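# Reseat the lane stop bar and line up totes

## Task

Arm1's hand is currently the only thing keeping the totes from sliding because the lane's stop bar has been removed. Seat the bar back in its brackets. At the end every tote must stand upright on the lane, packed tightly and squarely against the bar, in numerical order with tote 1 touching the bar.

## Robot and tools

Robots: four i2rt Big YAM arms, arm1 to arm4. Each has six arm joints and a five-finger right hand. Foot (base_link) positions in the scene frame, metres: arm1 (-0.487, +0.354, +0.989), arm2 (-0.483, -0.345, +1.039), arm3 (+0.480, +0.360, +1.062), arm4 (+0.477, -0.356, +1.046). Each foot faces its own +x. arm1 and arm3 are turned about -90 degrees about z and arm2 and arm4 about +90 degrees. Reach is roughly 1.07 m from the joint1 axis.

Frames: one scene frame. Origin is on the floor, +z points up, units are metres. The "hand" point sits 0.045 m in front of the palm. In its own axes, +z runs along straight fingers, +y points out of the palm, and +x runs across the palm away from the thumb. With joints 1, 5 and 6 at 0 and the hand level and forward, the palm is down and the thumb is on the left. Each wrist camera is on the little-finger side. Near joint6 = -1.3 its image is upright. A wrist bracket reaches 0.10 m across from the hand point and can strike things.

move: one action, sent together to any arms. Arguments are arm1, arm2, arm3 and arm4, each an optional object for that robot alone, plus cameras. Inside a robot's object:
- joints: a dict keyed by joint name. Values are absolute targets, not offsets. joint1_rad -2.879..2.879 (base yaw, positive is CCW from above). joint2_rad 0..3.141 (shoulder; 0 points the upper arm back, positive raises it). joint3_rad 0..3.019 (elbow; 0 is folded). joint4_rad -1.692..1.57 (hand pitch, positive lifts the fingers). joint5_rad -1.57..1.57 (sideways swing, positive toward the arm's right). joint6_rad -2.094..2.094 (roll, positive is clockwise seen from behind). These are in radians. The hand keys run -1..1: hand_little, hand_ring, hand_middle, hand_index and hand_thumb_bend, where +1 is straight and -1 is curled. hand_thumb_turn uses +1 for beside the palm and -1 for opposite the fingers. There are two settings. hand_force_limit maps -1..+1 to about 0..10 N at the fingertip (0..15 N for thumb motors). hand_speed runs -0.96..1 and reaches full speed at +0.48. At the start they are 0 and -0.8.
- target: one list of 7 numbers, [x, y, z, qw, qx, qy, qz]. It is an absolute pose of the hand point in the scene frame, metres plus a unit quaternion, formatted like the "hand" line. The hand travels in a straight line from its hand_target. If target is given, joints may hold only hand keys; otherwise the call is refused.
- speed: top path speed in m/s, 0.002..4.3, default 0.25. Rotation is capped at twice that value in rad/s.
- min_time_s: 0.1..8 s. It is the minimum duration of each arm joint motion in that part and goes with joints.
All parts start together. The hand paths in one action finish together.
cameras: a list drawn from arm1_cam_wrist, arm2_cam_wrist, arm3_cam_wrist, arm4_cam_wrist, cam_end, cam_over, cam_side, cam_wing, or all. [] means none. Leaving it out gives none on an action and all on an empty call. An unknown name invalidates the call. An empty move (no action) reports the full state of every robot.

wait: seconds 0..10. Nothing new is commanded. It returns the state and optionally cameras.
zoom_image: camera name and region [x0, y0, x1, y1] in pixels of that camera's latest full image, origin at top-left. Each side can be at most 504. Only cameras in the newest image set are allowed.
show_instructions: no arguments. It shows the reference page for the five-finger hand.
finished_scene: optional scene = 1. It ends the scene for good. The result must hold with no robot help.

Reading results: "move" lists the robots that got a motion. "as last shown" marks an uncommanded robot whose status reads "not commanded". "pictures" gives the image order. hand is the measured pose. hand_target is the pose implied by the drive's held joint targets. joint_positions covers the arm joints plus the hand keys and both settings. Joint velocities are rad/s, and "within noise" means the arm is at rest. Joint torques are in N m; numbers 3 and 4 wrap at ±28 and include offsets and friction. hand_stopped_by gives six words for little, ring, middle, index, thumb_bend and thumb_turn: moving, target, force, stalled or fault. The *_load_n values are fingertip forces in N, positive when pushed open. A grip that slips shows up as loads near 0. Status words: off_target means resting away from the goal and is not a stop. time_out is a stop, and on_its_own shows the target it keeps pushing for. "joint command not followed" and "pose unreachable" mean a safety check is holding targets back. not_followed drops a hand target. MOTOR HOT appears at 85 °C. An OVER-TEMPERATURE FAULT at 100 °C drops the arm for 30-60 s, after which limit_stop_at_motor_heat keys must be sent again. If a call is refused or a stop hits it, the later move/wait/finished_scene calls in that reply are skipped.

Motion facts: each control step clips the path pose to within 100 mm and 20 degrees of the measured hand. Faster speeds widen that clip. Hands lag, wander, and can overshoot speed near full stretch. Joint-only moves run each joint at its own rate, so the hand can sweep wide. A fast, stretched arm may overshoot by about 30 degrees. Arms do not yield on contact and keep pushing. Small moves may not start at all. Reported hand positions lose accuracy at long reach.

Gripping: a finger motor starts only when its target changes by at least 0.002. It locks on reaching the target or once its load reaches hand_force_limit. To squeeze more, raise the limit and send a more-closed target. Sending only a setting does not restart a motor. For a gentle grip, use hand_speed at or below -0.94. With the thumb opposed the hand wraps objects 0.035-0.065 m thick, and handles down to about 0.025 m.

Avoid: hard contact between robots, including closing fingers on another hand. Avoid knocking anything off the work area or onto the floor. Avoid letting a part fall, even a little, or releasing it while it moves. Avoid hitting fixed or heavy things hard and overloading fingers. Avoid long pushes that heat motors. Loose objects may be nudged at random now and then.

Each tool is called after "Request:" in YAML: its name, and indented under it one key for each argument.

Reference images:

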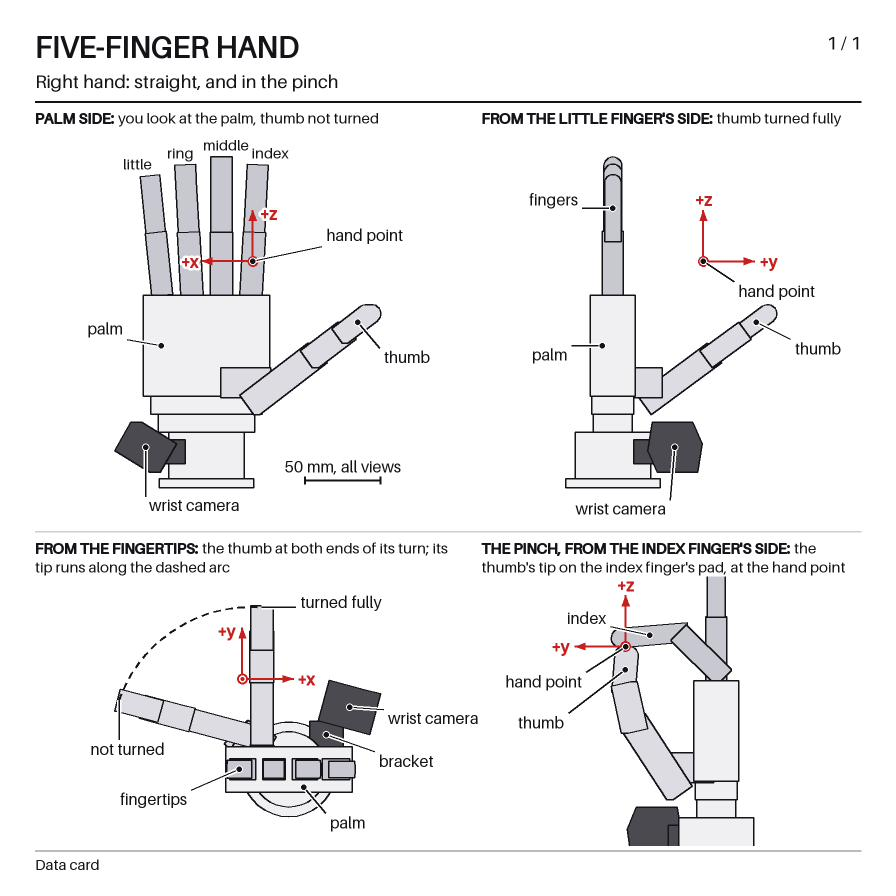

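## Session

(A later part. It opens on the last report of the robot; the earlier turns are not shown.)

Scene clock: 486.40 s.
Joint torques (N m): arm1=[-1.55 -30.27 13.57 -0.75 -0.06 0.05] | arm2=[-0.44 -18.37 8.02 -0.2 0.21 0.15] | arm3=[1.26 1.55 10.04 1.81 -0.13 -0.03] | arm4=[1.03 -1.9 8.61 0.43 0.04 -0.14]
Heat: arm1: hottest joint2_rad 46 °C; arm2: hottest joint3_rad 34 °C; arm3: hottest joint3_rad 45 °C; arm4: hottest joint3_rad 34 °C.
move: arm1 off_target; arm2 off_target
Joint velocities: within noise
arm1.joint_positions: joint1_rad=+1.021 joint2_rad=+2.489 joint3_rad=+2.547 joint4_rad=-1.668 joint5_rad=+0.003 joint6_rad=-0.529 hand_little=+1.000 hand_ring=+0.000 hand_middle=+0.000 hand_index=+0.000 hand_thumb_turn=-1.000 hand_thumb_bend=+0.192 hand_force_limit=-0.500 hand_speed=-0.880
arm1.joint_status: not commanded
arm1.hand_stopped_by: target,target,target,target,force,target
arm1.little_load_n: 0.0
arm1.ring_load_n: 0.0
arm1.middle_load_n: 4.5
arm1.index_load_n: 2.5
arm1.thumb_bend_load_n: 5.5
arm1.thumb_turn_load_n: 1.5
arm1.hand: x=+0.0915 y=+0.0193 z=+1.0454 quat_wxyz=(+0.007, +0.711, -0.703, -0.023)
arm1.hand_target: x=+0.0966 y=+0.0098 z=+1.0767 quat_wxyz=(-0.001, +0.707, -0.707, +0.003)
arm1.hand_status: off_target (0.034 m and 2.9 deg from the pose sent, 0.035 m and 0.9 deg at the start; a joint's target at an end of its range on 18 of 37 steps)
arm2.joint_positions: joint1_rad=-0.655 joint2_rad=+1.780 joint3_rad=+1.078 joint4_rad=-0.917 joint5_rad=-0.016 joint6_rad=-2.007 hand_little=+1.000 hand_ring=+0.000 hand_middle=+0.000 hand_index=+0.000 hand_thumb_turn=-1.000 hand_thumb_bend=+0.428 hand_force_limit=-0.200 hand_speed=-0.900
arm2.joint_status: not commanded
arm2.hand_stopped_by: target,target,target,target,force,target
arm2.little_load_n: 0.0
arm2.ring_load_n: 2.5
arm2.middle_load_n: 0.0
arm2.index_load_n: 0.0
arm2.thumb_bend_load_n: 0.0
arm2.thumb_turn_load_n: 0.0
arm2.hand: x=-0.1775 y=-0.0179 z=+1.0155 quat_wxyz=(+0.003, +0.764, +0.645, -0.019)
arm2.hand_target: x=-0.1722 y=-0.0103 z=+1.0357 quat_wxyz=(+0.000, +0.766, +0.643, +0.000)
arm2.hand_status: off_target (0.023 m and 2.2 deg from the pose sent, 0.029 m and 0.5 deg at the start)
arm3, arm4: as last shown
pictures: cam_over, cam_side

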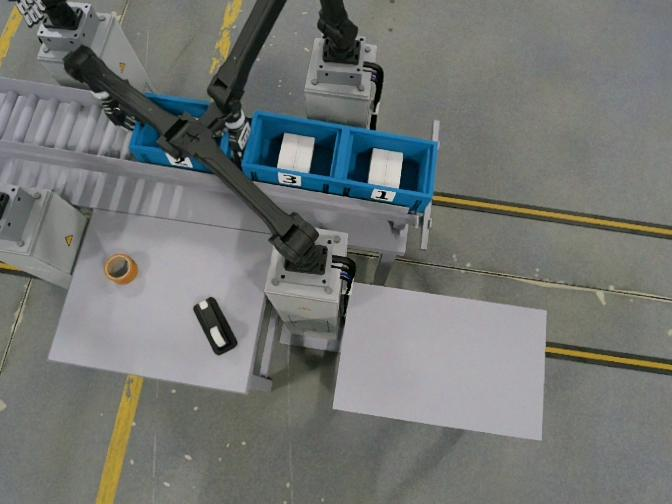

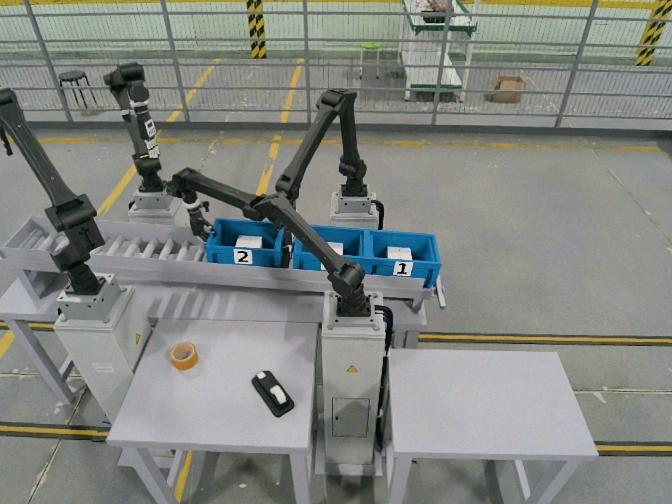

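Request:
move:
  arm2: {"target": [-0.168, -0.006, 1.060, 0, 0.7660, 0.6428, 0], "speed": 0.04}
  arm1: {"target": [0.103, 0.006, 1.105, 0, 0.7071, -0.7071, 0], "speed": 0.04}
  cameras: ["cam_side", "arm2_cam_wrist", "arm1_cam_wrist"]

Request:
zoom_image:
  camera: "cam_side"
  region: [160, 170, 400, 310]

Scene clock: 488.80 s.
Joint torques (N m): arm1=[-1.67 -33.38 14.32 -0.73 -0.05 0.04] | arm2=[-0.32 -15.56 6.56 0.34 0.04 0.09] | arm3=[1.38 1.2 10.03 1.74 -0.12 -0.03] | arm4=[-0.32 -1.44 8.79 0.53 0.03 -0.1]
Heat: arm1: hottest joint2_rad 46 °C; arm2: hottest joint3_rad 34 °C; arm3: hottest joint3_rad 45 °C; arm4: hottest joint3_rad 34 °C.
move: arm1 off_target; arm2 not_followed
Joint velocities: within noise
arm1.joint_positions: joint1_rad=+1.021 joint2_rad=+2.489 joint3_rad=+2.547 joint4_rad=-1.668 joint5_rad=+0.003 joint6_rad=-0.529 hand_little=+1.000 hand_ring=+0.000 hand_middle=+0.000 hand_index=+0.000 hand_thumb_turn=-1.000 hand_thumb_bend=+0.192 hand_force_limit=-0.500 hand_speed=-0.880
arm1.joint_status: not commanded
arm1.hand_stopped_by: target,target,target,target,force,target
arm1.little_load_n: 0.0
arm1.ring_load_n: 0.0
arm1.middle_load_n: 4.5
arm1.index_load_n: 2.0
arm1.thumb_bend_load_n: 5.0
arm1.thumb_turn_load_n: 1.5
arm1.hand: x=+0.0915 y=+0.0193 z=+1.0454 quat_wxyz=(+0.007, +0.711, -0.703, -0.023)
arm1.hand_target: x=+0.0993 y=+0.0082 z=+1.1038 quat_wxyz=(-0.007, +0.707, -0.707, +0.026)
arm1.hand_status: off_target (0.062 m and 2.9 deg from the pose sent, 0.062 m and 2.9 deg at the start; a joint's target at an end of its range on 33 of 35 steps)
arm2.joint_positions: joint1_rad=-0.655 joint2_rad=+1.780 joint3_rad=+1.078 joint4_rad=-0.918 joint5_rad=-0.017 joint6_rad=-2.007 hand_little=+1.000 hand_ring=+0.000 hand_middle=+0.000 hand_index=+0.000 hand_thumb_turn=-1.000 hand_thumb_bend=+0.428 hand_force_limit=-0.200 hand_speed=-0.900
arm2.joint_status: not commanded
arm2.hand_stopped_by: target,target,target,target,force,target
arm2.little_load_n: 0.0
arm2.ring_load_n: 2.0
arm2.middle_load_n: 0.0
arm2.index_load_n: 0.5
arm2.thumb_bend_load_n: 0.0
arm2.thumb_turn_load_n: 0.0
arm2.hand: x=-0.1780 y=-0.0181 z=+1.0154 quat_wxyz=(+0.002, +0.764, +0.645, -0.020)
arm2.hand_target: x=-0.1779 y=-0.0182 z=+1.0154 quat_wxyz=(+0.003, +0.764, +0.645, -0.020)
arm2.hand_status: not_followed (0.047 m and 2.3 deg from the pose sent, 0.047 m and 2.2 deg at the start)
arm3, arm4: as last shown
arm4.thumb_bend_load_n: 0.0
pictures: arm1_cam_wrist, arm2_cam_wrist, cam_side
led back after a hold (arm2 arm): the arm was led back toward your command in small steps, so it may still be short of it.
pose unreachable (arm2 arm): on one or more control steps of this call this arm could not follow its commanded pose, so it was not sent that pose on those steps. On the call's last step it was still not sent that pose. It may still have moved: this result reports where it is.
cause: moving toward the commanded pose would bring a part of the arm too close to another arm (the arm1 arm, along the way the arms are being sent, or toward where that arm still pushes).
arm1_cam_wrist: T_world_to_cam=[[-0.959, -0.27224, 0.07875, 0.00351], [-0.18461, 0.81092, 0.55527, -0.57913], [-0.21503, 0.51797, -0.82793, 0.99018]] pos_world=[0.10938, -0.0423, 1.1411]
arm2_cam_wrist: T_world_to_cam=[[0.99794, 0.06372, 0.0079, 0.17052], [0.04855, -0.82939, 0.55656, -0.57231], [0.04202, -0.55503, -0.83077, 0.95572]] pos_world=[-0.18254, 0.04491, 1.11116]

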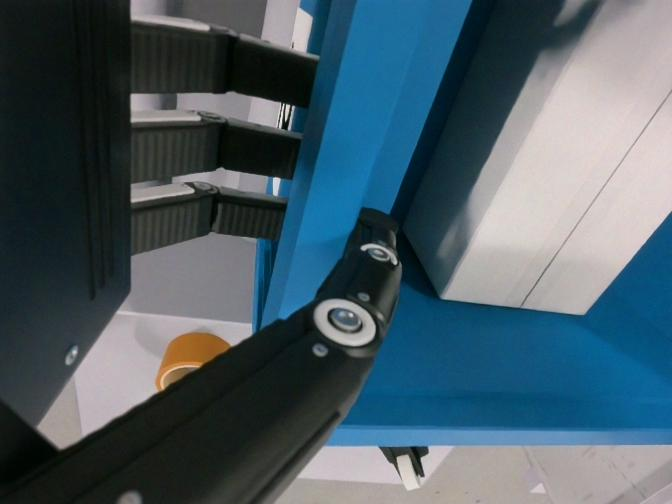

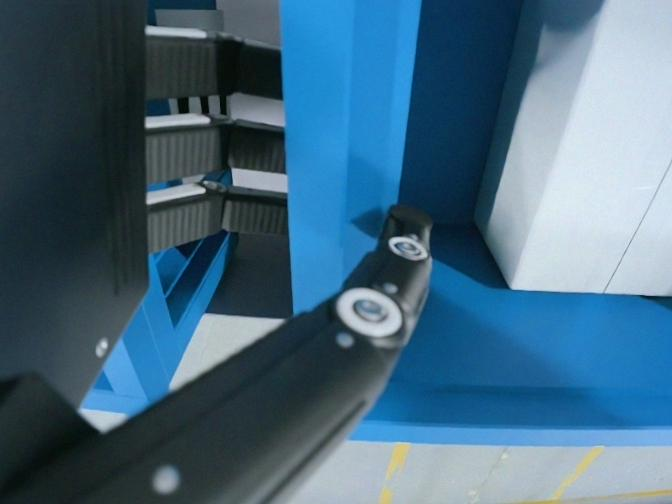

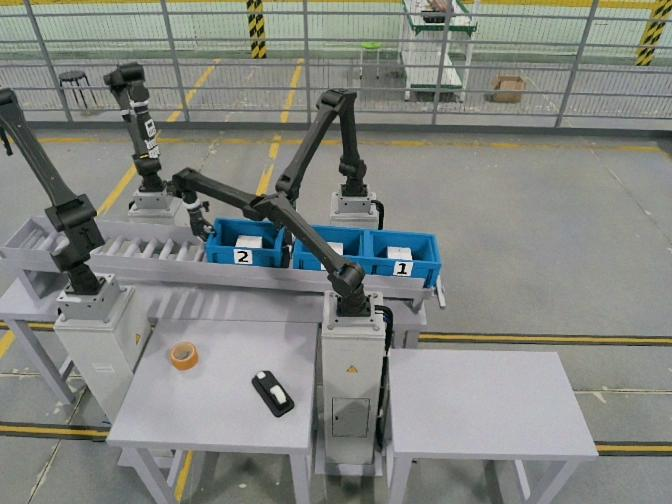

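Scaled by 2.100 from the camera's image (finer frame: 960x720).

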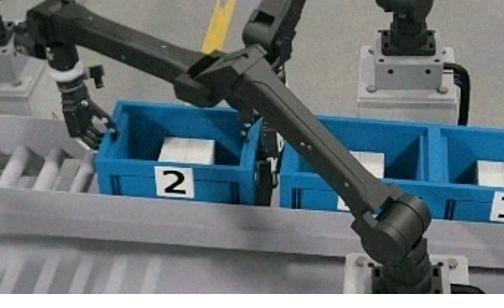

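Request:
move:
  arm1: {"target": [0.096, 0.009, 1.075, 0, 0.7071, -0.7071, 0], "speed": 0.04}
  arm2: {"target": [-0.175, -0.010, 1.045, 0, 0.7660, 0.6428, 0], "speed": 0.04}
  cameras: ["cam_side"]

Scene clock: 496.17 s.
Joint torques (N m): arm1=[-1.61 -30.33 12.93 -0.64 -0.07 0.04] | arm2=[-0.56 -15.27 6.54 0.25 0.01 0.08] | arm3=[1.03 1.38 10.02 1.83 -0.12 -0.03] | arm4=[0.97 -2.43 8.65 0.61 0 -0.18]
Heat: arm1: hottest joint2_rad 47 °C; arm2: hottest joint3_rad 34 °C; arm3: hottest joint3_rad 46 °C; arm4: hottest joint3_rad 35 °C.
move: arm1 off_target; arm2 not_followed
Joint velocities: within noise
arm1.joint_positions: joint1_rad=+1.020 joint2_rad=+2.489 joint3_rad=+2.547 joint4_rad=-1.669 joint5_rad=+0.003 joint6_rad=-0.530 hand_little=+1.000 hand_ring=+0.000 hand_middle=+0.000 hand_index=+0.000 hand_thumb_turn=-1.000 hand_thumb_bend=+0.192 hand_force_limit=-0.500 hand_speed=-0.880
arm1.joint_status: not commanded
arm1.hand_stopped_by: target,target,target,target,force,target
arm1.little_load_n: 0.0
arm1.ring_load_n: 0.0
arm1.middle_load_n: 4.5
arm1.index_load_n: 2.5
arm1.thumb_bend_load_n: 5.0
arm1.thumb_turn_load_n: 1.0
arm1.hand: x=+0.0910 y=+0.0192 z=+1.0455 quat_wxyz=(+0.007, +0.711, -0.702, -0.024)
arm1.hand_target: x=+0.0948 y=+0.0096 z=+1.0747 quat_wxyz=(+0.000, +0.707, -0.707, +0.001)
arm1.hand_status: off_target (0.032 m and 3.0 deg from the pose sent, 0.032 m and 2.9 deg at the start)
arm2.joint_positions: joint1_rad=-0.655 joint2_rad=+1.778 joint3_rad=+1.078 joint4_rad=-0.931 joint5_rad=-0.017 joint6_rad=-2.007 hand_little=+1.000 hand_ring=+0.000 hand_middle=+0.000 hand_index=+0.000 hand_thumb_turn=-1.000 hand_thumb_bend=+0.428 hand_force_limit=-0.200 hand_speed=-0.900
arm2.joint_status: not commanded
arm2.hand_stopped_by: target,target,target,target,force,target
arm2.little_load_n: 0.0
arm2.ring_load_n: 2.5
arm2.middle_load_n: 1.0
arm2.index_load_n: 0.5
arm2.thumb_bend_load_n: 0.0
arm2.thumb_turn_load_n: 0.0
arm2.hand: x=-0.1797 y=-0.0205 z=+1.0167 quat_wxyz=(+0.004, +0.764, +0.644, -0.024)
arm2.hand_target: x=-0.1797 y=-0.0205 z=+1.0167 quat_wxyz=(+0.004, +0.764, +0.644, -0.024)
arm2.hand_status: not_followed (0.031 m and 2.8 deg from the pose sent, 0.031 m and 2.3 deg at the start)
arm3, arm4: as last shown
led back after a hold (arm1 arm): the arm was led back toward your command in small steps, so it may still be short of it.
pose unreachable (arm1 arm): on one or more control steps of this call this arm could not follow its commanded pose, so it was not sent that pose on those steps. It may still have moved: this result reports where it is.
cause: moving toward the commanded pose would bring a part of the arm too close to another arm (the arm2 arm, along the way the arms are being sent, or toward where that arm still pushes).
pose unreachable (arm2 arm): on one or more control steps of this call this arm could not follow its commanded pose, so it was not sent that pose on those steps. On the call's last step it was still not sent that pose. It may still have moved: this result reports where it is.
cause: moving toward the commanded pose would bring a part of the arm too close to another arm (the arm1 arm, along the way the arms are being sent, or toward where that arm still pushes).

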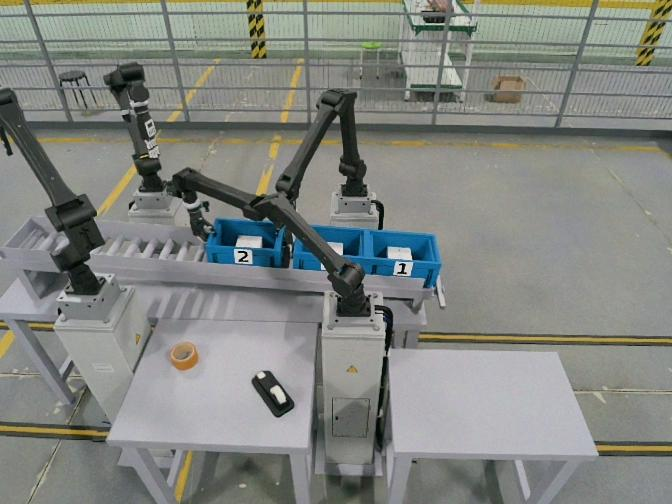

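Request:
move:
  arm1: {"target": [0.098, 0.009, 1.040, 0, 0.7071, -0.7071, 0], "speed": 0.04}
  arm2: {"target": [-0.172, -0.010, 1.006, 0, 0.7660, 0.6428, 0], "speed": 0.04}

Request:
move:
  arm1: {"joints": {"hand_speed": -0.3, "hand_thumb_bend": 1.0}}
  cameras: ["arm1_cam_wrist", "arm2_cam_wrist"]

Scene clock: 525.50 s.
Joint torques (N m): arm1=[-1.55 -28.92 8.2 0.8 0.09 0.05] | arm2=[-0.03 -14.1 6.04 1.09 0.15 0.15] | arm3=[1.26 1.61 9.96 1.72 -0.13 -0.04] | arm4=[-0.03 -1.79 8.61 0.61 -0.01 -0.12]
Heat: arm1: hottest joint2_rad 48 °C; arm2: hottest joint3_rad 33 °C; arm3: hottest joint3_rad 46 °C; arm4: hottest joint3_rad 35 °C.
move: arm1 done; arm2 done
Joint velocities: within noise
arm1.joint_positions: joint1_rad=+1.020 joint2_rad=+2.477 joint3_rad=+2.525 joint4_rad=-1.621 joint5_rad=+0.000 joint6_rad=-0.530 hand_little=+1.000 hand_ring=+0.000 hand_middle=+0.000 hand_index=+0.000 hand_thumb_turn=-1.000 hand_thumb_bend=+0.192 hand_force_limit=-0.500 hand_speed=-0.880
arm1.joint_status: not commanded
arm1.hand_stopped_by: target,target,target,target,force,target
arm1.little_load_n: 0.0
arm1.ring_load_n: 0.0
arm1.middle_load_n: 0.5
arm1.index_load_n: 1.0
arm1.thumb_bend_load_n: 3.5
arm1.thumb_turn_load_n: 0.5
arm1.hand: x=+0.0984 y=+0.0158 z=+1.0428 quat_wxyz=(+0.001, +0.712, -0.703, -0.006)
arm1.hand_target: x=+0.0979 y=+0.0089 z=+1.0401 quat_wxyz=(+0.000, +0.707, -0.707, +0.000)
arm1.hand_status: done (0.007 m and 1.0 deg from the pose sent, 0.014 m and 3.0 deg at the start)
arm2.joint_positions: joint1_rad=-0.655 joint2_rad=+1.782 joint3_rad=+1.077 joint4_rad=-0.873 joint5_rad=-0.014 joint6_rad=-2.007 hand_little=+1.000 hand_ring=+0.000 hand_middle=+0.000 hand_index=+0.000 hand_thumb_turn=-1.000 hand_thumb_bend=+0.428 hand_force_limit=-0.200 hand_speed=-0.900
arm2.joint_status: not commanded
arm2.hand_stopped_by: target,target,target,target,force,target
arm2.little_load_n: 0.0
arm2.ring_load_n: 1.0
arm2.middle_load_n: 0.0
arm2.index_load_n: 0.0
arm2.thumb_bend_load_n: 0.0
arm2.thumb_turn_load_n: 0.0
arm2.hand: x=-0.1711 y=-0.0092 z=+1.0140 quat_wxyz=(-0.002, +0.764, +0.645, +0.001)
arm2.hand_target: x=-0.1722 y=-0.0101 z=+1.0061 quat_wxyz=(+0.000, +0.766, +0.643, +0.000)
arm2.hand_status: done (0.008 m and 0.4 deg from the pose sent, 0.017 m and 2.8 deg at the start)
arm3: as last shown
arm4.joint_positions: joint1_rad=+0.581 joint2_rad=+0.965 joint3_rad=+1.310 joint4_rad=-1.674 joint5_rad=+0.017 joint6_rad=-0.961 hand_little=+1.000 hand_ring=+1.000 hand_middle=+1.000 hand_index=+1.000 hand_thumb_turn=+1.000 hand_thumb_bend=+1.000 hand_force_limit=+0.000 hand_speed=-0.800
arm4.joint_status: not commanded
arm4.hand_stopped_by: target,target,target,target,target,target
arm4.little_load_n: 0.0
arm4.ring_load_n: 0.0
arm4.middle_load_n: 0.0
arm4.index_load_n: 0.0
arm4.thumb_bend_load_n: 0.0
arm4.thumb_turn_load_n: 0.0
arm4.hand: x=+0.3768 y=-0.1499 z=+1.3820 quat_wxyz=(-0.117, +0.706, +0.698, +0.032)
arm4.hand_target: x=+0.3798 y=-0.1496 z=+1.3790 quat_wxyz=(-0.110, +0.705, +0.700, +0.033)
arm4.hand_status: not commanded
pictures: none

Scene clock: 526.80 s.
Joint torques (N m): arm1=[-1.14 -28.92 8.46 0.46 0.1 0.06] | arm2=[-0.5 -14.04 6.01 1.05 0.15 0.16] | arm3=[1.08 1.55 10.04 1.78 -0.12 -0.04] | arm4=[0.67 -2.2 8.66 0.51 0.02 -0.11]
Heat: arm1: hottest joint2_rad 49 °C; arm2: hottest joint3_rad 33 °C; arm3: hottest joint3_rad 46 °C; arm4: hottest joint3_rad 35 °C.
move: arm1 done
Joint velocities: within noise
arm1.joint_positions: joint1_rad=+1.020 joint2_rad=+2.477 joint3_rad=+2.522 joint4_rad=-1.612 joint5_rad=+0.000 joint6_rad=-0.529 hand_little=+1.000 hand_ring=+0.000 hand_middle=+0.000 hand_index=+0.000 hand_thumb_turn=-1.000 hand_thumb_bend=+1.000 hand_force_limit=-0.500 hand_speed=-0.300
arm1.joint_status: all done
arm1.hand_stopped_by: target,target,target,target,target,target
arm1.little_load_n: -0.5
arm1.ring_load_n: 0.0
arm1.middle_load_n: 0.0
arm1.index_load_n: 0.0
arm1.thumb_bend_load_n: 0.0
arm1.thumb_turn_load_n: 0.0
arm1.hand: x=+0.0999 y=+0.0150 z=+1.0412 quat_wxyz=(+0.000, +0.712, -0.703, -0.003)
arm1.hand_target: x=+0.0979 y=+0.0090 z=+1.0401 quat_wxyz=(+0.000, +0.707, -0.707, +0.000)
arm1.hand_status: not commanded
arm2, arm3, arm4: as last shown
arm2.ring_load_n: 0.5
arm2.hand_target: x=-0.1721 y=-0.0101 z=+1.0062 quat_wxyz=(+0.000, +0.766, +0.643, +0.000)
arm3.ring_load_n: -0.5
arm4.index_load_n: 0.5
arm1_cam_wrist: T_world_to_cam=[[-0.96137, -0.27131, 0.0464, 0.04469], [-0.2058, 0.82046, 0.53338, -0.54703], [-0.18278, 0.50322, -0.84461, 1.00512]] pos_world=[0.1141, -0.04486, 1.13863]
arm2_cam_wrist: T_world_to_cam=[[0.99732, 0.06351, 0.03624, 0.13429], [0.03471, -0.84743, 0.52977, -0.5399], [0.06436, -0.5271, -0.84737, 0.98013]] pos_world=[-0.17827, 0.05057, 1.11169]

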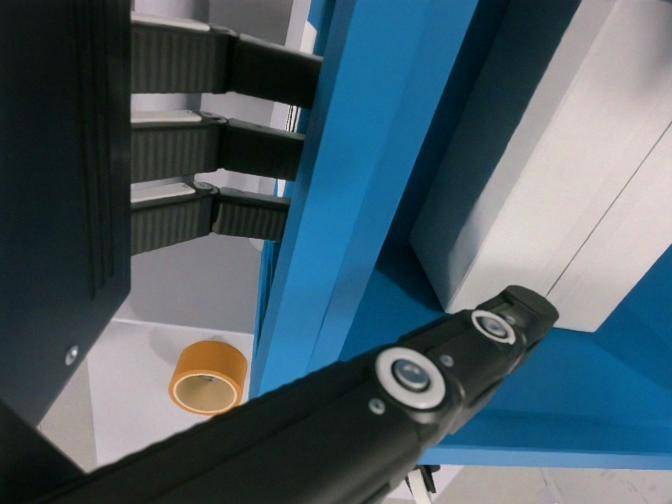

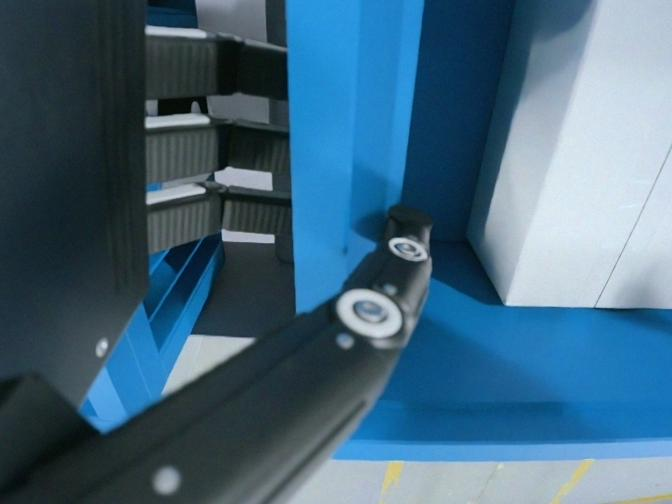

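Request:
move:
  arm1: {"target": [0.132, 0.009, 1.046, 0, 0.7071, -0.7071, 0], "speed": 0.06}

Request:
move:
  arm1: {"target": [0.138, 0.012, 1.15, 0, 0.7071, -0.7071, 0], "speed": 0.12, "joints": {"hand_speed": -0.2}}
  cameras: ["arm1_cam_wrist", "arm2_cam_wrist", "cam_side"]

Scene clock: 535.70 s.
Joint torques (N m): arm1=[0.21 -27.52 12.45 -0.1 0.12 0.14] | arm2=[-0.26 -13.57 5.94 1.09 0.15 0.17] | arm3=[1.14 1.55 10.1 1.8 -0.12 -0.05] | arm4=[-0.09 -2.43 8.65 0.49 -0.03 -0.12]
Heat: arm1: hottest joint2_rad 50 °C; arm2: hottest joint3_rad 33 °C; arm3: hottest joint3_rad 46 °C; arm4: hottest joint3_rad 35 °C.
move: arm1 off_target
Joint velocities: within noise
arm1.joint_positions: joint1_rad=+1.020 joint2_rad=+2.578 joint3_rad=+2.738 joint4_rad=-1.681 joint5_rad=+0.000 joint6_rad=-0.513 hand_little=+1.000 hand_ring=+0.000 hand_middle=+0.000 hand_index=+0.000 hand_thumb_turn=-1.000 hand_thumb_bend=+1.000 hand_force_limit=-0.500 hand_speed=-0.300
arm1.joint_status: not commanded
arm1.hand_stopped_by: target,target,target,target,target,target
arm1.little_load_n: 0.0
arm1.ring_load_n: 0.0
arm1.middle_load_n: 0.0
arm1.index_load_n: 0.0
arm1.thumb_bend_load_n: 0.0
arm1.thumb_turn_load_n: 0.0
arm1.hand: x=+0.1215 y=+0.0040 z=+1.0466 quat_wxyz=(-0.006, +0.706, -0.708, +0.019)
arm1.hand_target: x=+0.1309 y=+0.0095 z=+1.0458 quat_wxyz=(-0.007, +0.707, -0.707, +0.025)
arm1.hand_status: off_target (0.012 m and 2.3 deg from the pose sent, 0.033 m and 0.8 deg at the start; a joint's target at an end of its range on 26 of 37 steps)
arm2, arm3, arm4: as last shown
arm2.joint_positions: joint1_rad=-0.655 joint2_rad=+1.783 joint3_rad=+1.077 joint4_rad=-0.872 joint5_rad=-0.014 joint6_rad=-2.007 hand_little=+1.000 hand_ring=+0.000 hand_middle=+0.000 hand_index=+0.000 hand_thumb_turn=-1.000 hand_thumb_bend=+0.428 hand_force_limit=-0.200 hand_speed=-0.900
arm2.ring_load_n: 1.0
arm2.hand: x=-0.1711 y=-0.0092 z=+1.0138 quat_wxyz=(-0.002, +0.764, +0.645, +0.001)
arm2.hand_target: x=-0.1722 y=-0.0101 z=+1.0060 quat_wxyz=(+0.000, +0.766, +0.643, +0.000)
arm3.ring_load_n: 0.0
arm3.thumb_turn_load_n: -0.5
arm4.index_load_n: 0.0
arm4.thumb_bend_load_n: -0.5
arm4.thumb_turn_load_n: 0.5
pictures: none

Scene clock: 537.13 s.
Joint torques (N m): arm1=[0.21 -27.87 12.16 0.14 0.12 0.1] | arm2=[-0.15 -14.21 6.04 1.09 0.14 0.16] | arm3=[1.26 1.49 10.02 1.77 -0.13 -0.04] | arm4=[-0.38 -1.44 8.5 0.57 -0.02 -0.14]
Heat: arm1: hottest joint2_rad 50 °C; arm2: hottest joint3_rad 32 °C; arm3: hottest joint3_rad 46 °C; arm4: hottest joint3_rad 35 °C.
move: arm1 off_target
Joint velocities: within noise
arm1.joint_positions: joint1_rad=+1.027 joint2_rad=+2.449 joint3_rad=+2.746 joint4_rad=-1.681 joint5_rad=+0.002 joint6_rad=-0.507 hand_little=+1.000 hand_ring=+0.000 hand_middle=+0.000 hand_index=+0.000 hand_thumb_turn=-1.000 hand_thumb_bend=+1.000 hand_force_limit=-0.500 hand_speed=-0.200
arm1.joint_status: all done
arm1.hand_stopped_by: target,target,target,target,target,target
arm1.little_load_n: 0.0
arm1.ring_load_n: 0.0
arm1.middle_load_n: 0.0
arm1.index_load_n: 0.0
arm1.thumb_bend_load_n: 0.0
arm1.thumb_turn_load_n: 0.0
arm1.hand: x=+0.1282 y=+0.0058 z=+1.1376 quat_wxyz=(-0.024, +0.703, -0.705, +0.085)
arm1.hand_target: x=+0.1367 y=+0.0126 z=+1.1494 quat_wxyz=(-0.028, +0.704, -0.703, +0.098)
arm1.hand_status: off_target (0.017 m and 10.1 deg from the pose sent, 0.105 m and 2.2 deg at the start; a joint's target at an end of its range on 42 of 43 steps)
arm2, arm4: as last shown
arm2.index_load_n: 0.5
arm3.joint_positions: joint1_rad=+0.859 joint2_rad=+0.647 joint3_rad=+1.405 joint4_rad=-1.258 joint5_rad=-0.253 joint6_rad=-1.430 hand_little=+1.000 hand_ring=+1.000 hand_middle=+1.000 hand_index=+1.000 hand_thumb_turn=+1.000 hand_thumb_bend=+1.000 hand_force_limit=+0.000 hand_speed=-0.800
arm3.joint_status: not commanded
arm3.hand_stopped_by: target,target,target,target,target,target
arm3.little_load_n: 0.0
arm3.ring_load_n: 0.0
arm3.middle_load_n: 0.0
arm3.index_load_n: 0.0
arm3.thumb_bend_load_n: 0.0
arm3.thumb_turn_load_n: -0.5
arm3.hand: x=+0.6672 y=+0.1753 z=+1.5705 quat_wxyz=(+0.036, +0.799, -0.304, +0.517)
arm3.hand_target: x=+0.6666 y=+0.1756 z=+1.5831 quat_wxyz=(+0.041, +0.793, -0.300, +0.528)
arm3.hand_status: not commanded
arm4.thumb_bend_load_n: 0.0
arm4.thumb_turn_load_n: 0.0
arm1_cam_wrist: T_world_to_cam=[[-0.96249, -0.25818, -0.08337, 0.21269], [-0.2689, 0.86695, 0.41963, -0.44789], [-0.03606, 0.4263, -0.90386, 1.14534]] pos_world=[0.12558, -0.04505, 1.24091]
arm2_cam_wrist: T_world_to_cam=[[0.99732, 0.06351, 0.03624, 0.13429], [0.03471, -0.84743, 0.52977, -0.53971], [0.06436, -0.5271, -0.84737, 0.98002]] pos_world=[-0.17827, 0.05067, 1.11149]

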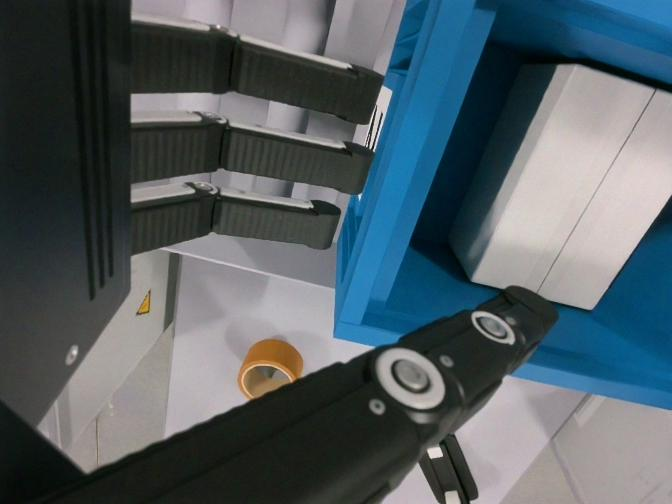

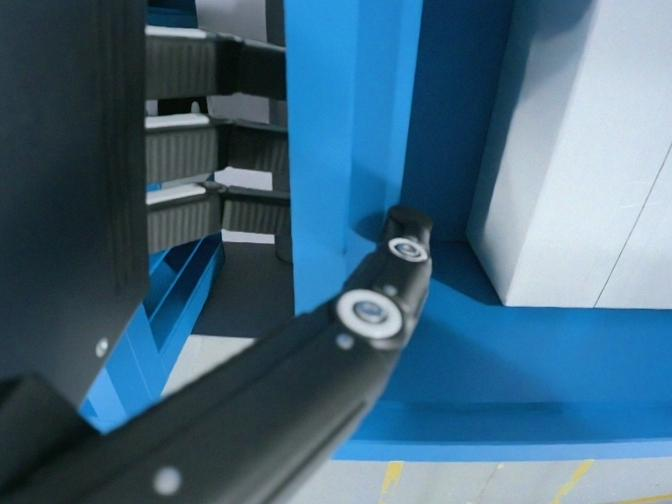

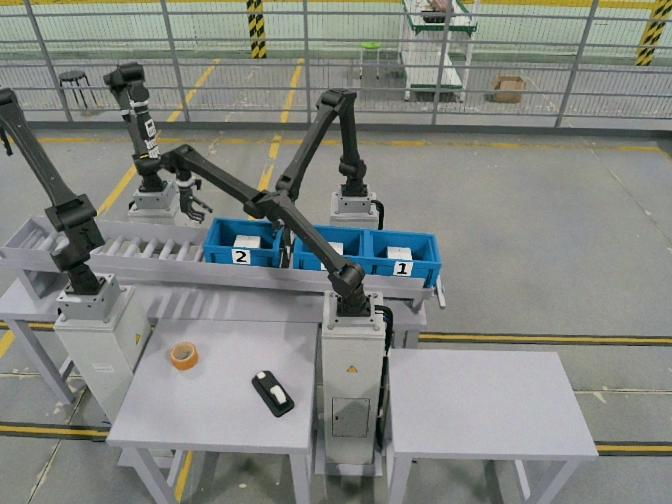

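Request:
move:
  arm1: {"target": [-0.25, 0.19, 1.34, 0, 0.7071, -0.7071, 0], "speed": 0.25, "joints": {"hand_index": 1.0, "hand_middle": 1.0, "hand_ring": 1.0, "hand_speed": 0.0}}

Request:
move:
  arm4: {"target": [0.115, -0.03, 1.16, 0, 0.7071, 0.7071, 0], "speed": 0.2}
  cameras: ["arm4_cam_wrist", "cam_side", "cam_over"]

Scene clock: 547.73 s.
Joint torques (N m): arm1=[-1.96 -8.59 8.9 0.35 0.1 -0.1] | arm2=[-0.26 -14.04 6.08 1.09 0.13 0.17] | arm3=[1.32 1.32 10.02 1.76 -0.11 -0.02] | arm4=[0.79 -1.96 8.66 0.55 0.02 -0.12]
Heat: arm1: hottest joint2_rad 48 °C; arm2: hottest joint3_rad 32 °C; arm3: hottest joint3_rad 46 °C; arm4: hottest joint3_rad 35 °C.
move: arm1 off_target
Joint velocities: within noise
arm1.joint_positions: joint1_rad=+0.976 joint2_rad=+1.153 joint3_rad=+1.494 joint4_rad=-1.685 joint5_rad=+0.002 joint6_rad=-0.565 hand_little=+1.000 hand_ring=+1.000 hand_middle=+1.000 hand_index=+1.000 hand_thumb_turn=-1.000 hand_thumb_bend=+1.000 hand_force_limit=-0.500 hand_speed=+0.000
arm1.joint_status: all done
arm1.hand_stopped_by: target,target,target,target,target,target
arm1.little_load_n: 0.0
arm1.ring_load_n: 0.0
arm1.middle_load_n: 0.0
arm1.index_load_n: 0.0
arm1.thumb_bend_load_n: 0.0
arm1.thumb_turn_load_n: 0.0
arm1.hand: x=-0.2465 y=+0.1938 z=+1.3414 quat_wxyz=(-0.024, +0.704, -0.701, +0.106)
arm1.hand_target: x=-0.2498 y=+0.1900 z=+1.3389 quat_wxyz=(-0.020, +0.703, -0.704, +0.100)
arm1.hand_status: off_target (0.005 m and 12.4 deg from the pose sent, 0.467 m and 10.1 deg at the start; a joint's target at an end of its range on 41 of 85 steps)
arm2, arm3, arm4: as last shown
arm2.index_load_n: 0.0
arm3.thumb_turn_load_n: 0.0
pictures: none

Scene clock: 550.40 s.
Joint torques (N m): arm1=[-2.08 -8.29 8.58 0.35 0.1 -0.1] | arm2=[0.21 -14.45 5.94 1.09 0.15 0.16] | arm3=[1.03 1.26 9.96 1.74 -0.12 -0.05] | arm4=[0.56 -12.22 13.04 0.09 -0.21 0.1]
Heat: arm1: hottest joint2_rad 48 °C; arm2: hottest joint3_rad 32 °C; arm3: hottest joint3_rad 46 °C; arm4: hottest joint3_rad 35 °C.
move: arm4 off_target
Joint velocities: within noise
arm1, arm2, arm3: as last shown
arm1.joint_positions: joint1_rad=+0.976 joint2_rad=+1.153 joint3_rad=+1.494 joint4_rad=-1.685 joint5_rad=+0.002 joint6_rad=-0.566 hand_little=+1.000 hand_ring=+1.000 hand_middle=+1.000 hand_index=+1.000 hand_thumb_turn=-1.000 hand_thumb_bend=+1.000 hand_force_limit=-0.500 hand_speed=+0.000
arm1.hand: x=-0.2465 y=+0.1937 z=+1.3414 quat_wxyz=(-0.024, +0.705, -0.701, +0.106)
arm4.joint_positions: joint1_rad=+0.841 joint2_rad=+1.825 joint3_rad=+1.510 joint4_rad=-1.311 joint5_rad=-0.003 joint6_rad=-0.716 hand_little=+1.000 hand_ring=+1.000 hand_middle=+1.000 hand_index=+1.000 hand_thumb_turn=+1.000 hand_thumb_bend=+1.000 hand_force_limit=+0.000 hand_speed=-0.800
arm4.joint_status: not commanded
arm4.hand_stopped_by: target,target,target,target,target,target
arm4.little_load_n: 0.0
arm4.ring_load_n: 0.0
arm4.middle_load_n: 0.0
arm4.index_load_n: 0.0
arm4.thumb_bend_load_n: 0.0
arm4.thumb_turn_load_n: 0.0
arm4.hand: x=+0.1345 y=-0.0403 z=+1.1439 quat_wxyz=(+0.027, +0.706, +0.708, +0.003)
arm4.hand_target: x=+0.1157 y=-0.0307 z=+1.1605 quat_wxyz=(+0.000, +0.707, +0.707, +0.000)
arm4.hand_status: off_target (0.027 m and 3.1 deg from the pose sent, 0.363 m and 14.0 deg at the start)
pictures: arm4_cam_wrist, cam_over, cam_side
arm4_cam_wrist: T_world_to_cam=[[0.95522, 0.29549, -0.01528, -0.10014], [0.26012, -0.81406, 0.51927, -0.65819], [0.141, -0.49999, -0.85447, 1.05476]] pos_world=[0.11814, 0.02116, 1.24151]

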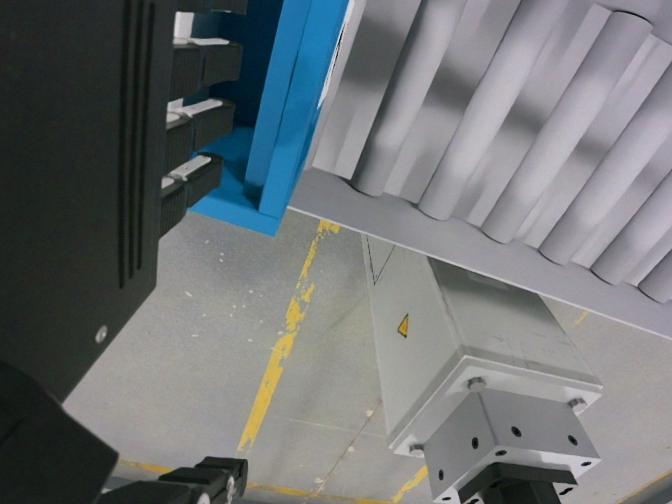

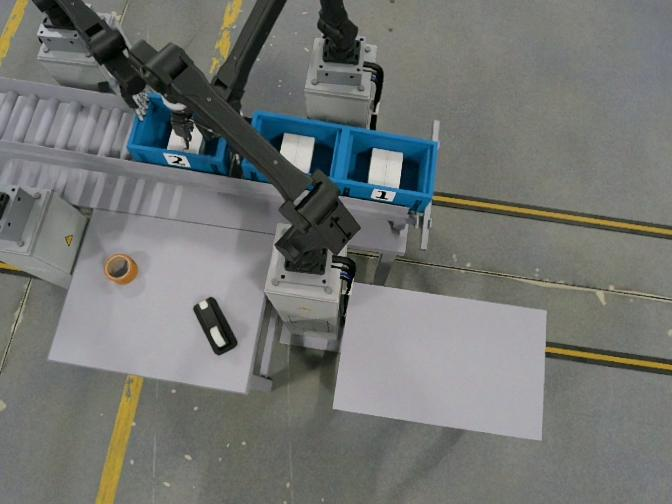

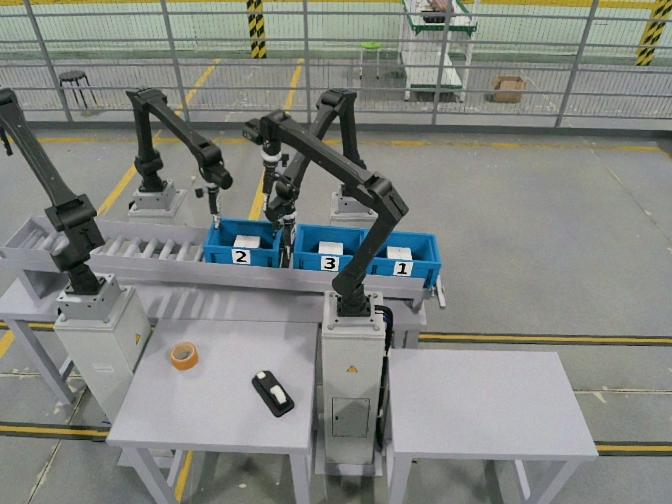

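Request:
move:
  arm4: {"target": [0.112, -0.028, 1.06, 0, 0.7071, 0.7071, 0], "speed": 0.12}

Request:
move:
  arm4: {"target": [0.124, -0.030, 1.026, 0, 0.7071, 0.7071, 0], "speed": 0.08}
  cameras: ["arm4_cam_wrist"]

Request:
move:
  arm4: {"target": [0.152, -0.030, 1.026, 0, 0.7071, 0.7071, 0], "speed": 0.04}
  cameras: ["arm4_cam_wrist", "arm2_cam_wrist"]

Scene clock: 552.73 s.
Joint torques (N m): arm1=[-2.02 -8.29 8.57 0.36 0.1 -0.1] | arm2=[-0.15 -13.92 6.12 1.06 0.15 0.16] | arm3=[1.32 1.61 10.09 1.78 -0.13 -0.04] | arm4=[1.73 -13.1 7.65 0.51 -0.15 0.13]
Heat: arm1: hottest joint2_rad 47 °C; arm2: hottest joint3_rad 32 °C; arm3: hottest joint3_rad 46 °C; arm4: hottest joint3_rad 36 °C.
move: arm4 done
Joint velocities: within noise
arm1, arm2, arm3: as last shown
arm4.joint_positions: joint1_rad=+0.841 joint2_rad=+1.926 joint3_rad=+1.449 joint4_rad=-1.092 joint5_rad=-0.003 joint6_rad=-0.714 hand_little=+1.000 hand_ring=+1.000 hand_middle=+1.000 hand_index=+1.000 hand_thumb_turn=+1.000 hand_thumb_bend=+1.000 hand_force_limit=+0.000 hand_speed=-0.800
arm4.joint_status: not commanded
arm4.hand_stopped_by: target,target,target,target,target,target
arm4.little_load_n: 0.0
arm4.ring_load_n: 0.0
arm4.middle_load_n: 0.0
arm4.index_load_n: 0.0
arm4.thumb_bend_load_n: 0.0
arm4.thumb_turn_load_n: 0.0
arm4.hand: x=+0.1149 y=-0.0231 z=+1.0651 quat_wxyz=(-0.002, +0.706, +0.708, +0.001)
arm4.hand_target: x=+0.1121 y=-0.0280 z=+1.0601 quat_wxyz=(+0.000, +0.707, +0.707, +0.000)
arm4.hand_status: done (0.008 m and 0.3 deg from the pose sent, 0.088 m and 3.1 deg at the start)
pictures: none

Scene clock: 553.77 s.
Joint torques (N m): arm1=[-2.02 -8.23 8.57 0.35 0.1 -0.1] | arm2=[-0.56 -13.86 6.05 1.03 0.12 0.15] | arm3=[1.38 1.55 9.98 1.78 -0.12 -0.03] | arm4=[0.03 -12.98 7.17 0.54 -0.16 0]
Heat: arm1: hottest joint2_rad 47 °C; arm2: hottest joint3_rad 32 °C; arm3: hottest joint3_rad 46 °C; arm4: hottest joint3_rad 36 °C.
move: arm4 done
Joint velocities: within noise
arm1, arm2, arm3: as last shown
arm4.joint_positions: joint1_rad=+0.841 joint2_rad=+1.942 joint3_rad=+1.382 joint4_rad=-1.002 joint5_rad=-0.003 joint6_rad=-0.714 hand_little=+1.000 hand_ring=+1.000 hand_middle=+1.000 hand_index=+1.000 hand_thumb_turn=+1.000 hand_thumb_bend=+1.000 hand_force_limit=+0.000 hand_speed=-0.800
arm4.joint_status: not commanded
arm4.hand_stopped_by: target,target,target,target,target,target
arm4.little_load_n: 0.0
arm4.ring_load_n: 0.0
arm4.middle_load_n: 0.0
arm4.index_load_n: 0.0
arm4.thumb_bend_load_n: 0.0
arm4.thumb_turn_load_n: 0.0
arm4.hand: x=+0.1216 y=-0.0287 z=+1.0336 quat_wxyz=(-0.005, +0.706, +0.708, +0.000)
arm4.hand_target: x=+0.1241 y=-0.0301 z=+1.0260 quat_wxyz=(+0.000, +0.707, +0.707, +0.000)
arm4.hand_status: done (0.008 m and 0.6 deg from the pose sent, 0.041 m and 0.2 deg at the start)
arm4_cam_wrist: T_world_to_cam=[[0.95401, 0.29571, -0.04915, -0.0578], [0.28316, -0.83515, 0.47153, -0.54214], [0.09839, -0.46377, -0.88048, 1.00125]] pos_world=[0.11014, 0.02867, 1.13438]

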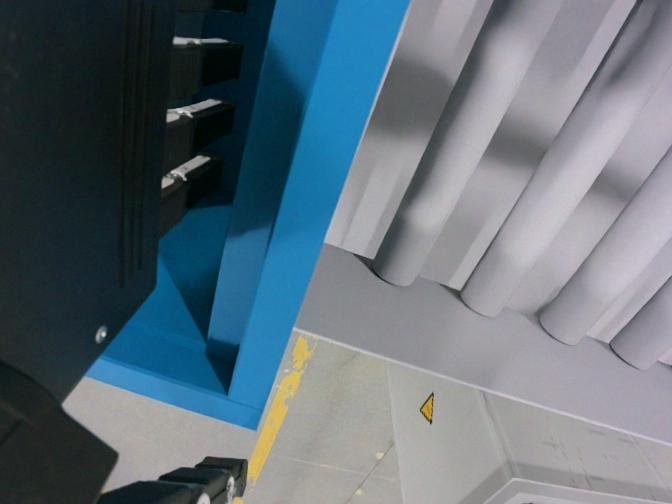

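Scene clock: 554.97 s.
Joint torques (N m): arm1=[-1.96 -8.29 8.57 0.38 0.1 -0.1] | arm2=[-0.56 -14.21 6.04 1.03 0.08 0.16] | arm3=[1.32 1.55 10 1.77 -0.13 -0.04] | arm4=[-0.09 -14.74 6.27 0.42 0.01 -0.16]
Heat: arm1: hottest joint2_rad 46 °C; arm2: hottest joint3_rad 32 °C; arm3: hottest joint3_rad 46 °C; arm4: hottest joint3_rad 36 °C.
move: arm4 done
Joint velocities: within noise
arm1, arm3: as last shown
arm2.joint_positions: joint1_rad=-0.655 joint2_rad=+1.783 joint3_rad=+1.077 joint4_rad=-0.869 joint5_rad=-0.012 joint6_rad=-2.007 hand_little=+1.000 hand_ring=+0.000 hand_middle=+0.000 hand_index=+0.000 hand_thumb_turn=-1.000 hand_thumb_bend=+0.428 hand_force_limit=-0.200 hand_speed=-0.900
arm2.joint_status: not commanded
arm2.hand_stopped_by: target,target,target,target,force,target
arm2.little_load_n: 0.0
arm2.ring_load_n: 0.5
arm2.middle_load_n: 0.0
arm2.index_load_n: 0.0
arm2.thumb_bend_load_n: 0.0
arm2.thumb_turn_load_n: 0.0
arm2.hand: x=-0.1702 y=-0.0085 z=+1.0140 quat_wxyz=(-0.001, +0.764, +0.645, +0.003)
arm2.hand_target: x=-0.1721 y=-0.0100 z=+1.0061 quat_wxyz=(+0.000, +0.766, +0.643, +0.000)
arm2.hand_status: not commanded
arm4.joint_positions: joint1_rad=+0.818 joint2_rad=+1.930 joint3_rad=+1.316 joint4_rad=-0.970 joint5_rad=-0.006 joint6_rad=-0.733 hand_little=+1.000 hand_ring=+1.000 hand_middle=+1.000 hand_index=+1.000 hand_thumb_turn=+1.000 hand_thumb_bend=+1.000 hand_force_limit=+0.000 hand_speed=-0.800
arm4.joint_status: not commanded
arm4.hand_stopped_by: target,target,target,target,target,target
arm4.little_load_n: 0.0
arm4.ring_load_n: 0.0
arm4.middle_load_n: 0.0
arm4.index_load_n: -0.5
arm4.thumb_bend_load_n: 0.0
arm4.thumb_turn_load_n: 0.0
arm4.hand: x=+0.1450 y=-0.0339 z=+1.0206 quat_wxyz=(+0.006, +0.708, +0.706, +0.000)
arm4.hand_target: x=+0.1520 y=-0.0302 z=+1.0258 quat_wxyz=(+0.000, +0.707, +0.707, +0.000)
arm4.hand_status: done (0.010 m and 0.6 deg from the pose sent, 0.031 m and 0.6 deg at the start)
pictures: arm2_cam_wrist, arm4_cam_wrist
arm2_cam_wrist: T_world_to_cam=[[0.99718, 0.06352, 0.04009, 0.12946], [0.03282, -0.84853, 0.52813, -0.53794], [0.06757, -0.52532, -0.84822, 0.98179]] pos_world=[-0.17778, 0.05107, 1.11169]
arm4_cam_wrist: T_world_to_cam=[[0.95589, 0.29089, -0.04064, -0.08832], [0.27297, -0.82873, 0.48856, -0.56278], [0.10844, -0.47811, -0.87158, 0.97407]] pos_world=[0.13242, 0.02501, 1.12035]

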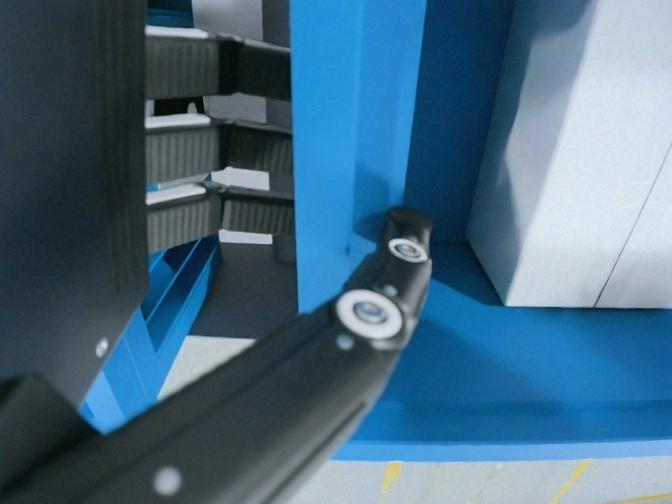

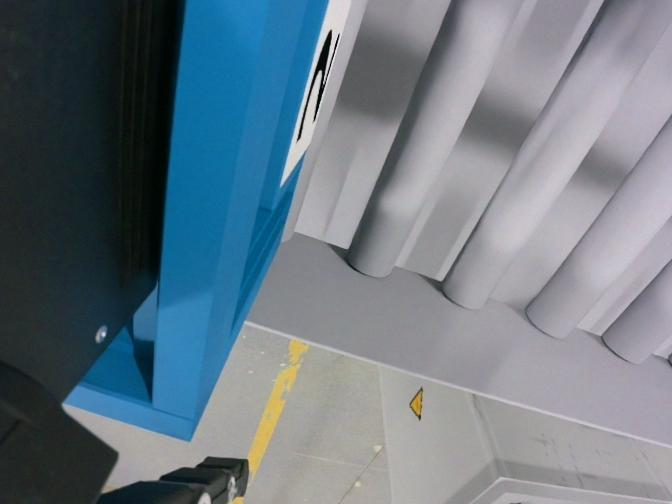

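Request:
move:
  arm2: {"joints": {"hand_speed": -0.3, "hand_thumb_bend": 1.0}}

Request:
move:
  arm2: {"target": [-0.176, -0.016, 0.996, 0, 0.7660, 0.6428, 0], "speed": 0.05}
  arm4: {"target": [0.182, -0.030, 1.028, 0, 0.7071, 0.7071, 0], "speed": 0.04}
  cameras: ["arm2_cam_wrist", "arm4_cam_wrist"]

Scene clock: 557.57 s.
Joint torques (N m): arm1=[-2.02 -8.29 8.55 0.35 0.1 -0.1] | arm2=[-0.21 -13.92 6 0.95 0.08 0.15] | arm3=[1.32 1.61 10.04 1.8 -0.11 -0.05] | arm4=[-0.32 -14.27 6.31 0.54 -0.03 -0.14]
Heat: arm1: hottest joint2_rad 46 °C; arm2: hottest joint3_rad 32 °C; arm3: hottest joint3_rad 46 °C; arm4: hottest joint3_rad 36 °C.
move: arm2 done
Joint velocities: within noise
arm1, arm3, arm4: as last shown
arm2.joint_positions: joint1_rad=-0.655 joint2_rad=+1.783 joint3_rad=+1.077 joint4_rad=-0.869 joint5_rad=-0.012 joint6_rad=-2.007 hand_little=+1.000 hand_ring=+0.000 hand_middle=+0.000 hand_index=+0.000 hand_thumb_turn=-1.000 hand_thumb_bend=+1.000 hand_force_limit=-0.200 hand_speed=-0.300
arm2.joint_status: all done
arm2.hand_stopped_by: target,target,target,target,target,target
arm2.little_load_n: 0.0
arm2.ring_load_n: 0.5
arm2.middle_load_n: 0.0
arm2.index_load_n: 0.0
arm2.thumb_bend_load_n: -0.5
arm2.thumb_turn_load_n: 0.0
arm2.hand: x=-0.1702 y=-0.0085 z=+1.0140 quat_wxyz=(-0.001, +0.764, +0.645, +0.003)
arm2.hand_target: x=-0.1721 y=-0.0100 z=+1.0061 quat_wxyz=(+0.000, +0.766, +0.643, +0.000)
arm2.hand_status: not commanded
arm4.index_load_n: 0.0
pictures: none

Scene clock: 558.87 s.
Joint torques (N m): arm1=[-1.96 -8.29 8.57 0.34 0.1 -0.1] | arm2=[-0.09 -13.51 5.49 0.98 0.1 0.16] | arm3=[1.32 1.38 10 1.73 -0.12 -0.03] | arm4=[-0.15 -13.74 6.57 0.38 0 -0.17]
Heat: arm1: hottest joint3_rad 46 °C; arm2: hottest joint3_rad 32 °C; arm3: hottest joint3_rad 46 °C; arm4: hottest joint3_rad 36 °C.
move: arm2 off_target; arm4 done
Joint velocities: within noise
arm1, arm3: as last shown
arm2.joint_positions: joint1_rad=-0.655 joint2_rad=+1.783 joint3_rad=+1.052 joint4_rad=-0.837 joint5_rad=-0.012 joint6_rad=-2.007 hand_little=+1.000 hand_ring=+0.000 hand_middle=+0.000 hand_index=+0.000 hand_thumb_turn=-1.000 hand_thumb_bend=+1.000 hand_force_limit=-0.200 hand_speed=-0.300
arm2.joint_status: not commanded
arm2.hand_stopped_by: target,target,target,target,target,target
arm2.little_load_n: 0.0
arm2.ring_load_n: 0.0
arm2.middle_load_n: 0.0
arm2.index_load_n: 0.0
arm2.thumb_bend_load_n: 0.0
arm2.thumb_turn_load_n: 0.0
arm2.hand: x=-0.1725 y=-0.0120 z=+1.0069 quat_wxyz=(-0.002, +0.764, +0.645, +0.007)
arm2.hand_target: x=-0.1762 y=-0.0161 z=+0.9963 quat_wxyz=(+0.000, +0.766, +0.643, +0.000)
arm2.hand_status: off_target (0.012 m and 0.9 deg from the pose sent, 0.020 m and 0.5 deg at the start)
arm4.joint_positions: joint1_rad=+0.776 joint2_rad=+1.880 joint3_rad=+1.243 joint4_rad=-0.948 joint5_rad=-0.006 joint6_rad=-0.773 hand_little=+1.000 hand_ring=+1.000 hand_middle=+1.000 hand_index=+1.000 hand_thumb_turn=+1.000 hand_thumb_bend=+1.000 hand_force_limit=+0.000 hand_speed=-0.800
arm4.joint_status: not commanded
arm4.hand_stopped_by: target,target,target,target,target,target
arm4.little_load_n: 0.0
arm4.ring_load_n: 0.0
arm4.middle_load_n: 0.0
arm4.index_load_n: 0.0
arm4.thumb_bend_load_n: 0.0
arm4.thumb_turn_load_n: 0.0
arm4.hand: x=+0.1761 y=-0.0339 z=+1.0227 quat_wxyz=(+0.007, +0.708, +0.706, -0.001)
arm4.hand_target: x=+0.1821 y=-0.0301 z=+1.0278 quat_wxyz=(+0.000, +0.707, +0.707, +0.000)
arm4.hand_status: done (0.009 m and 0.8 deg from the pose sent, 0.038 m and 0.6 deg at the start)
arm2_cam_wrist: T_world_to_cam=[[0.997, 0.06333, 0.04454, 0.12774], [0.03072, -0.85163, 0.52324, -0.53256], [0.07107, -0.5203, -0.85102, 0.97768]] pos_world=[-0.18048, 0.04706, 1.10499]
arm4_cam_wrist: T_world_to_cam=[[0.95637, 0.28937, -0.04036, -0.11829], [0.27126, -0.82812, 0.49055, -0.57397], [0.10853, -0.48009, -0.87048, 0.97126]] pos_world=[0.16342, 0.02521, 1.12225]

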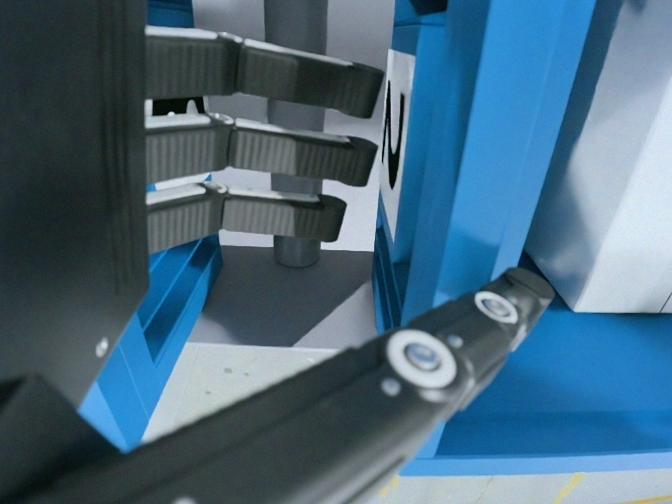

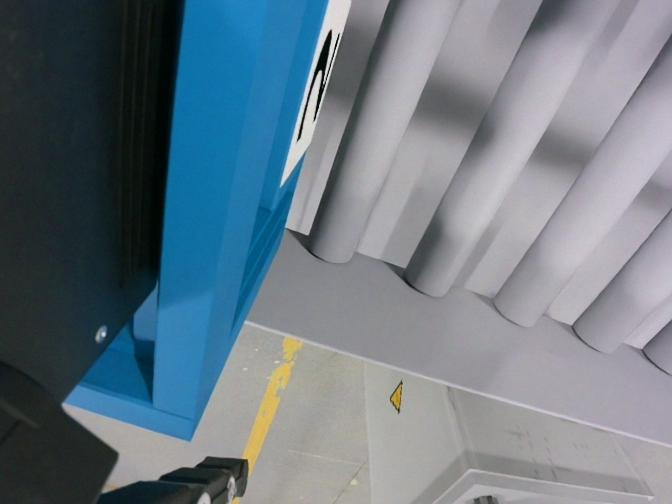

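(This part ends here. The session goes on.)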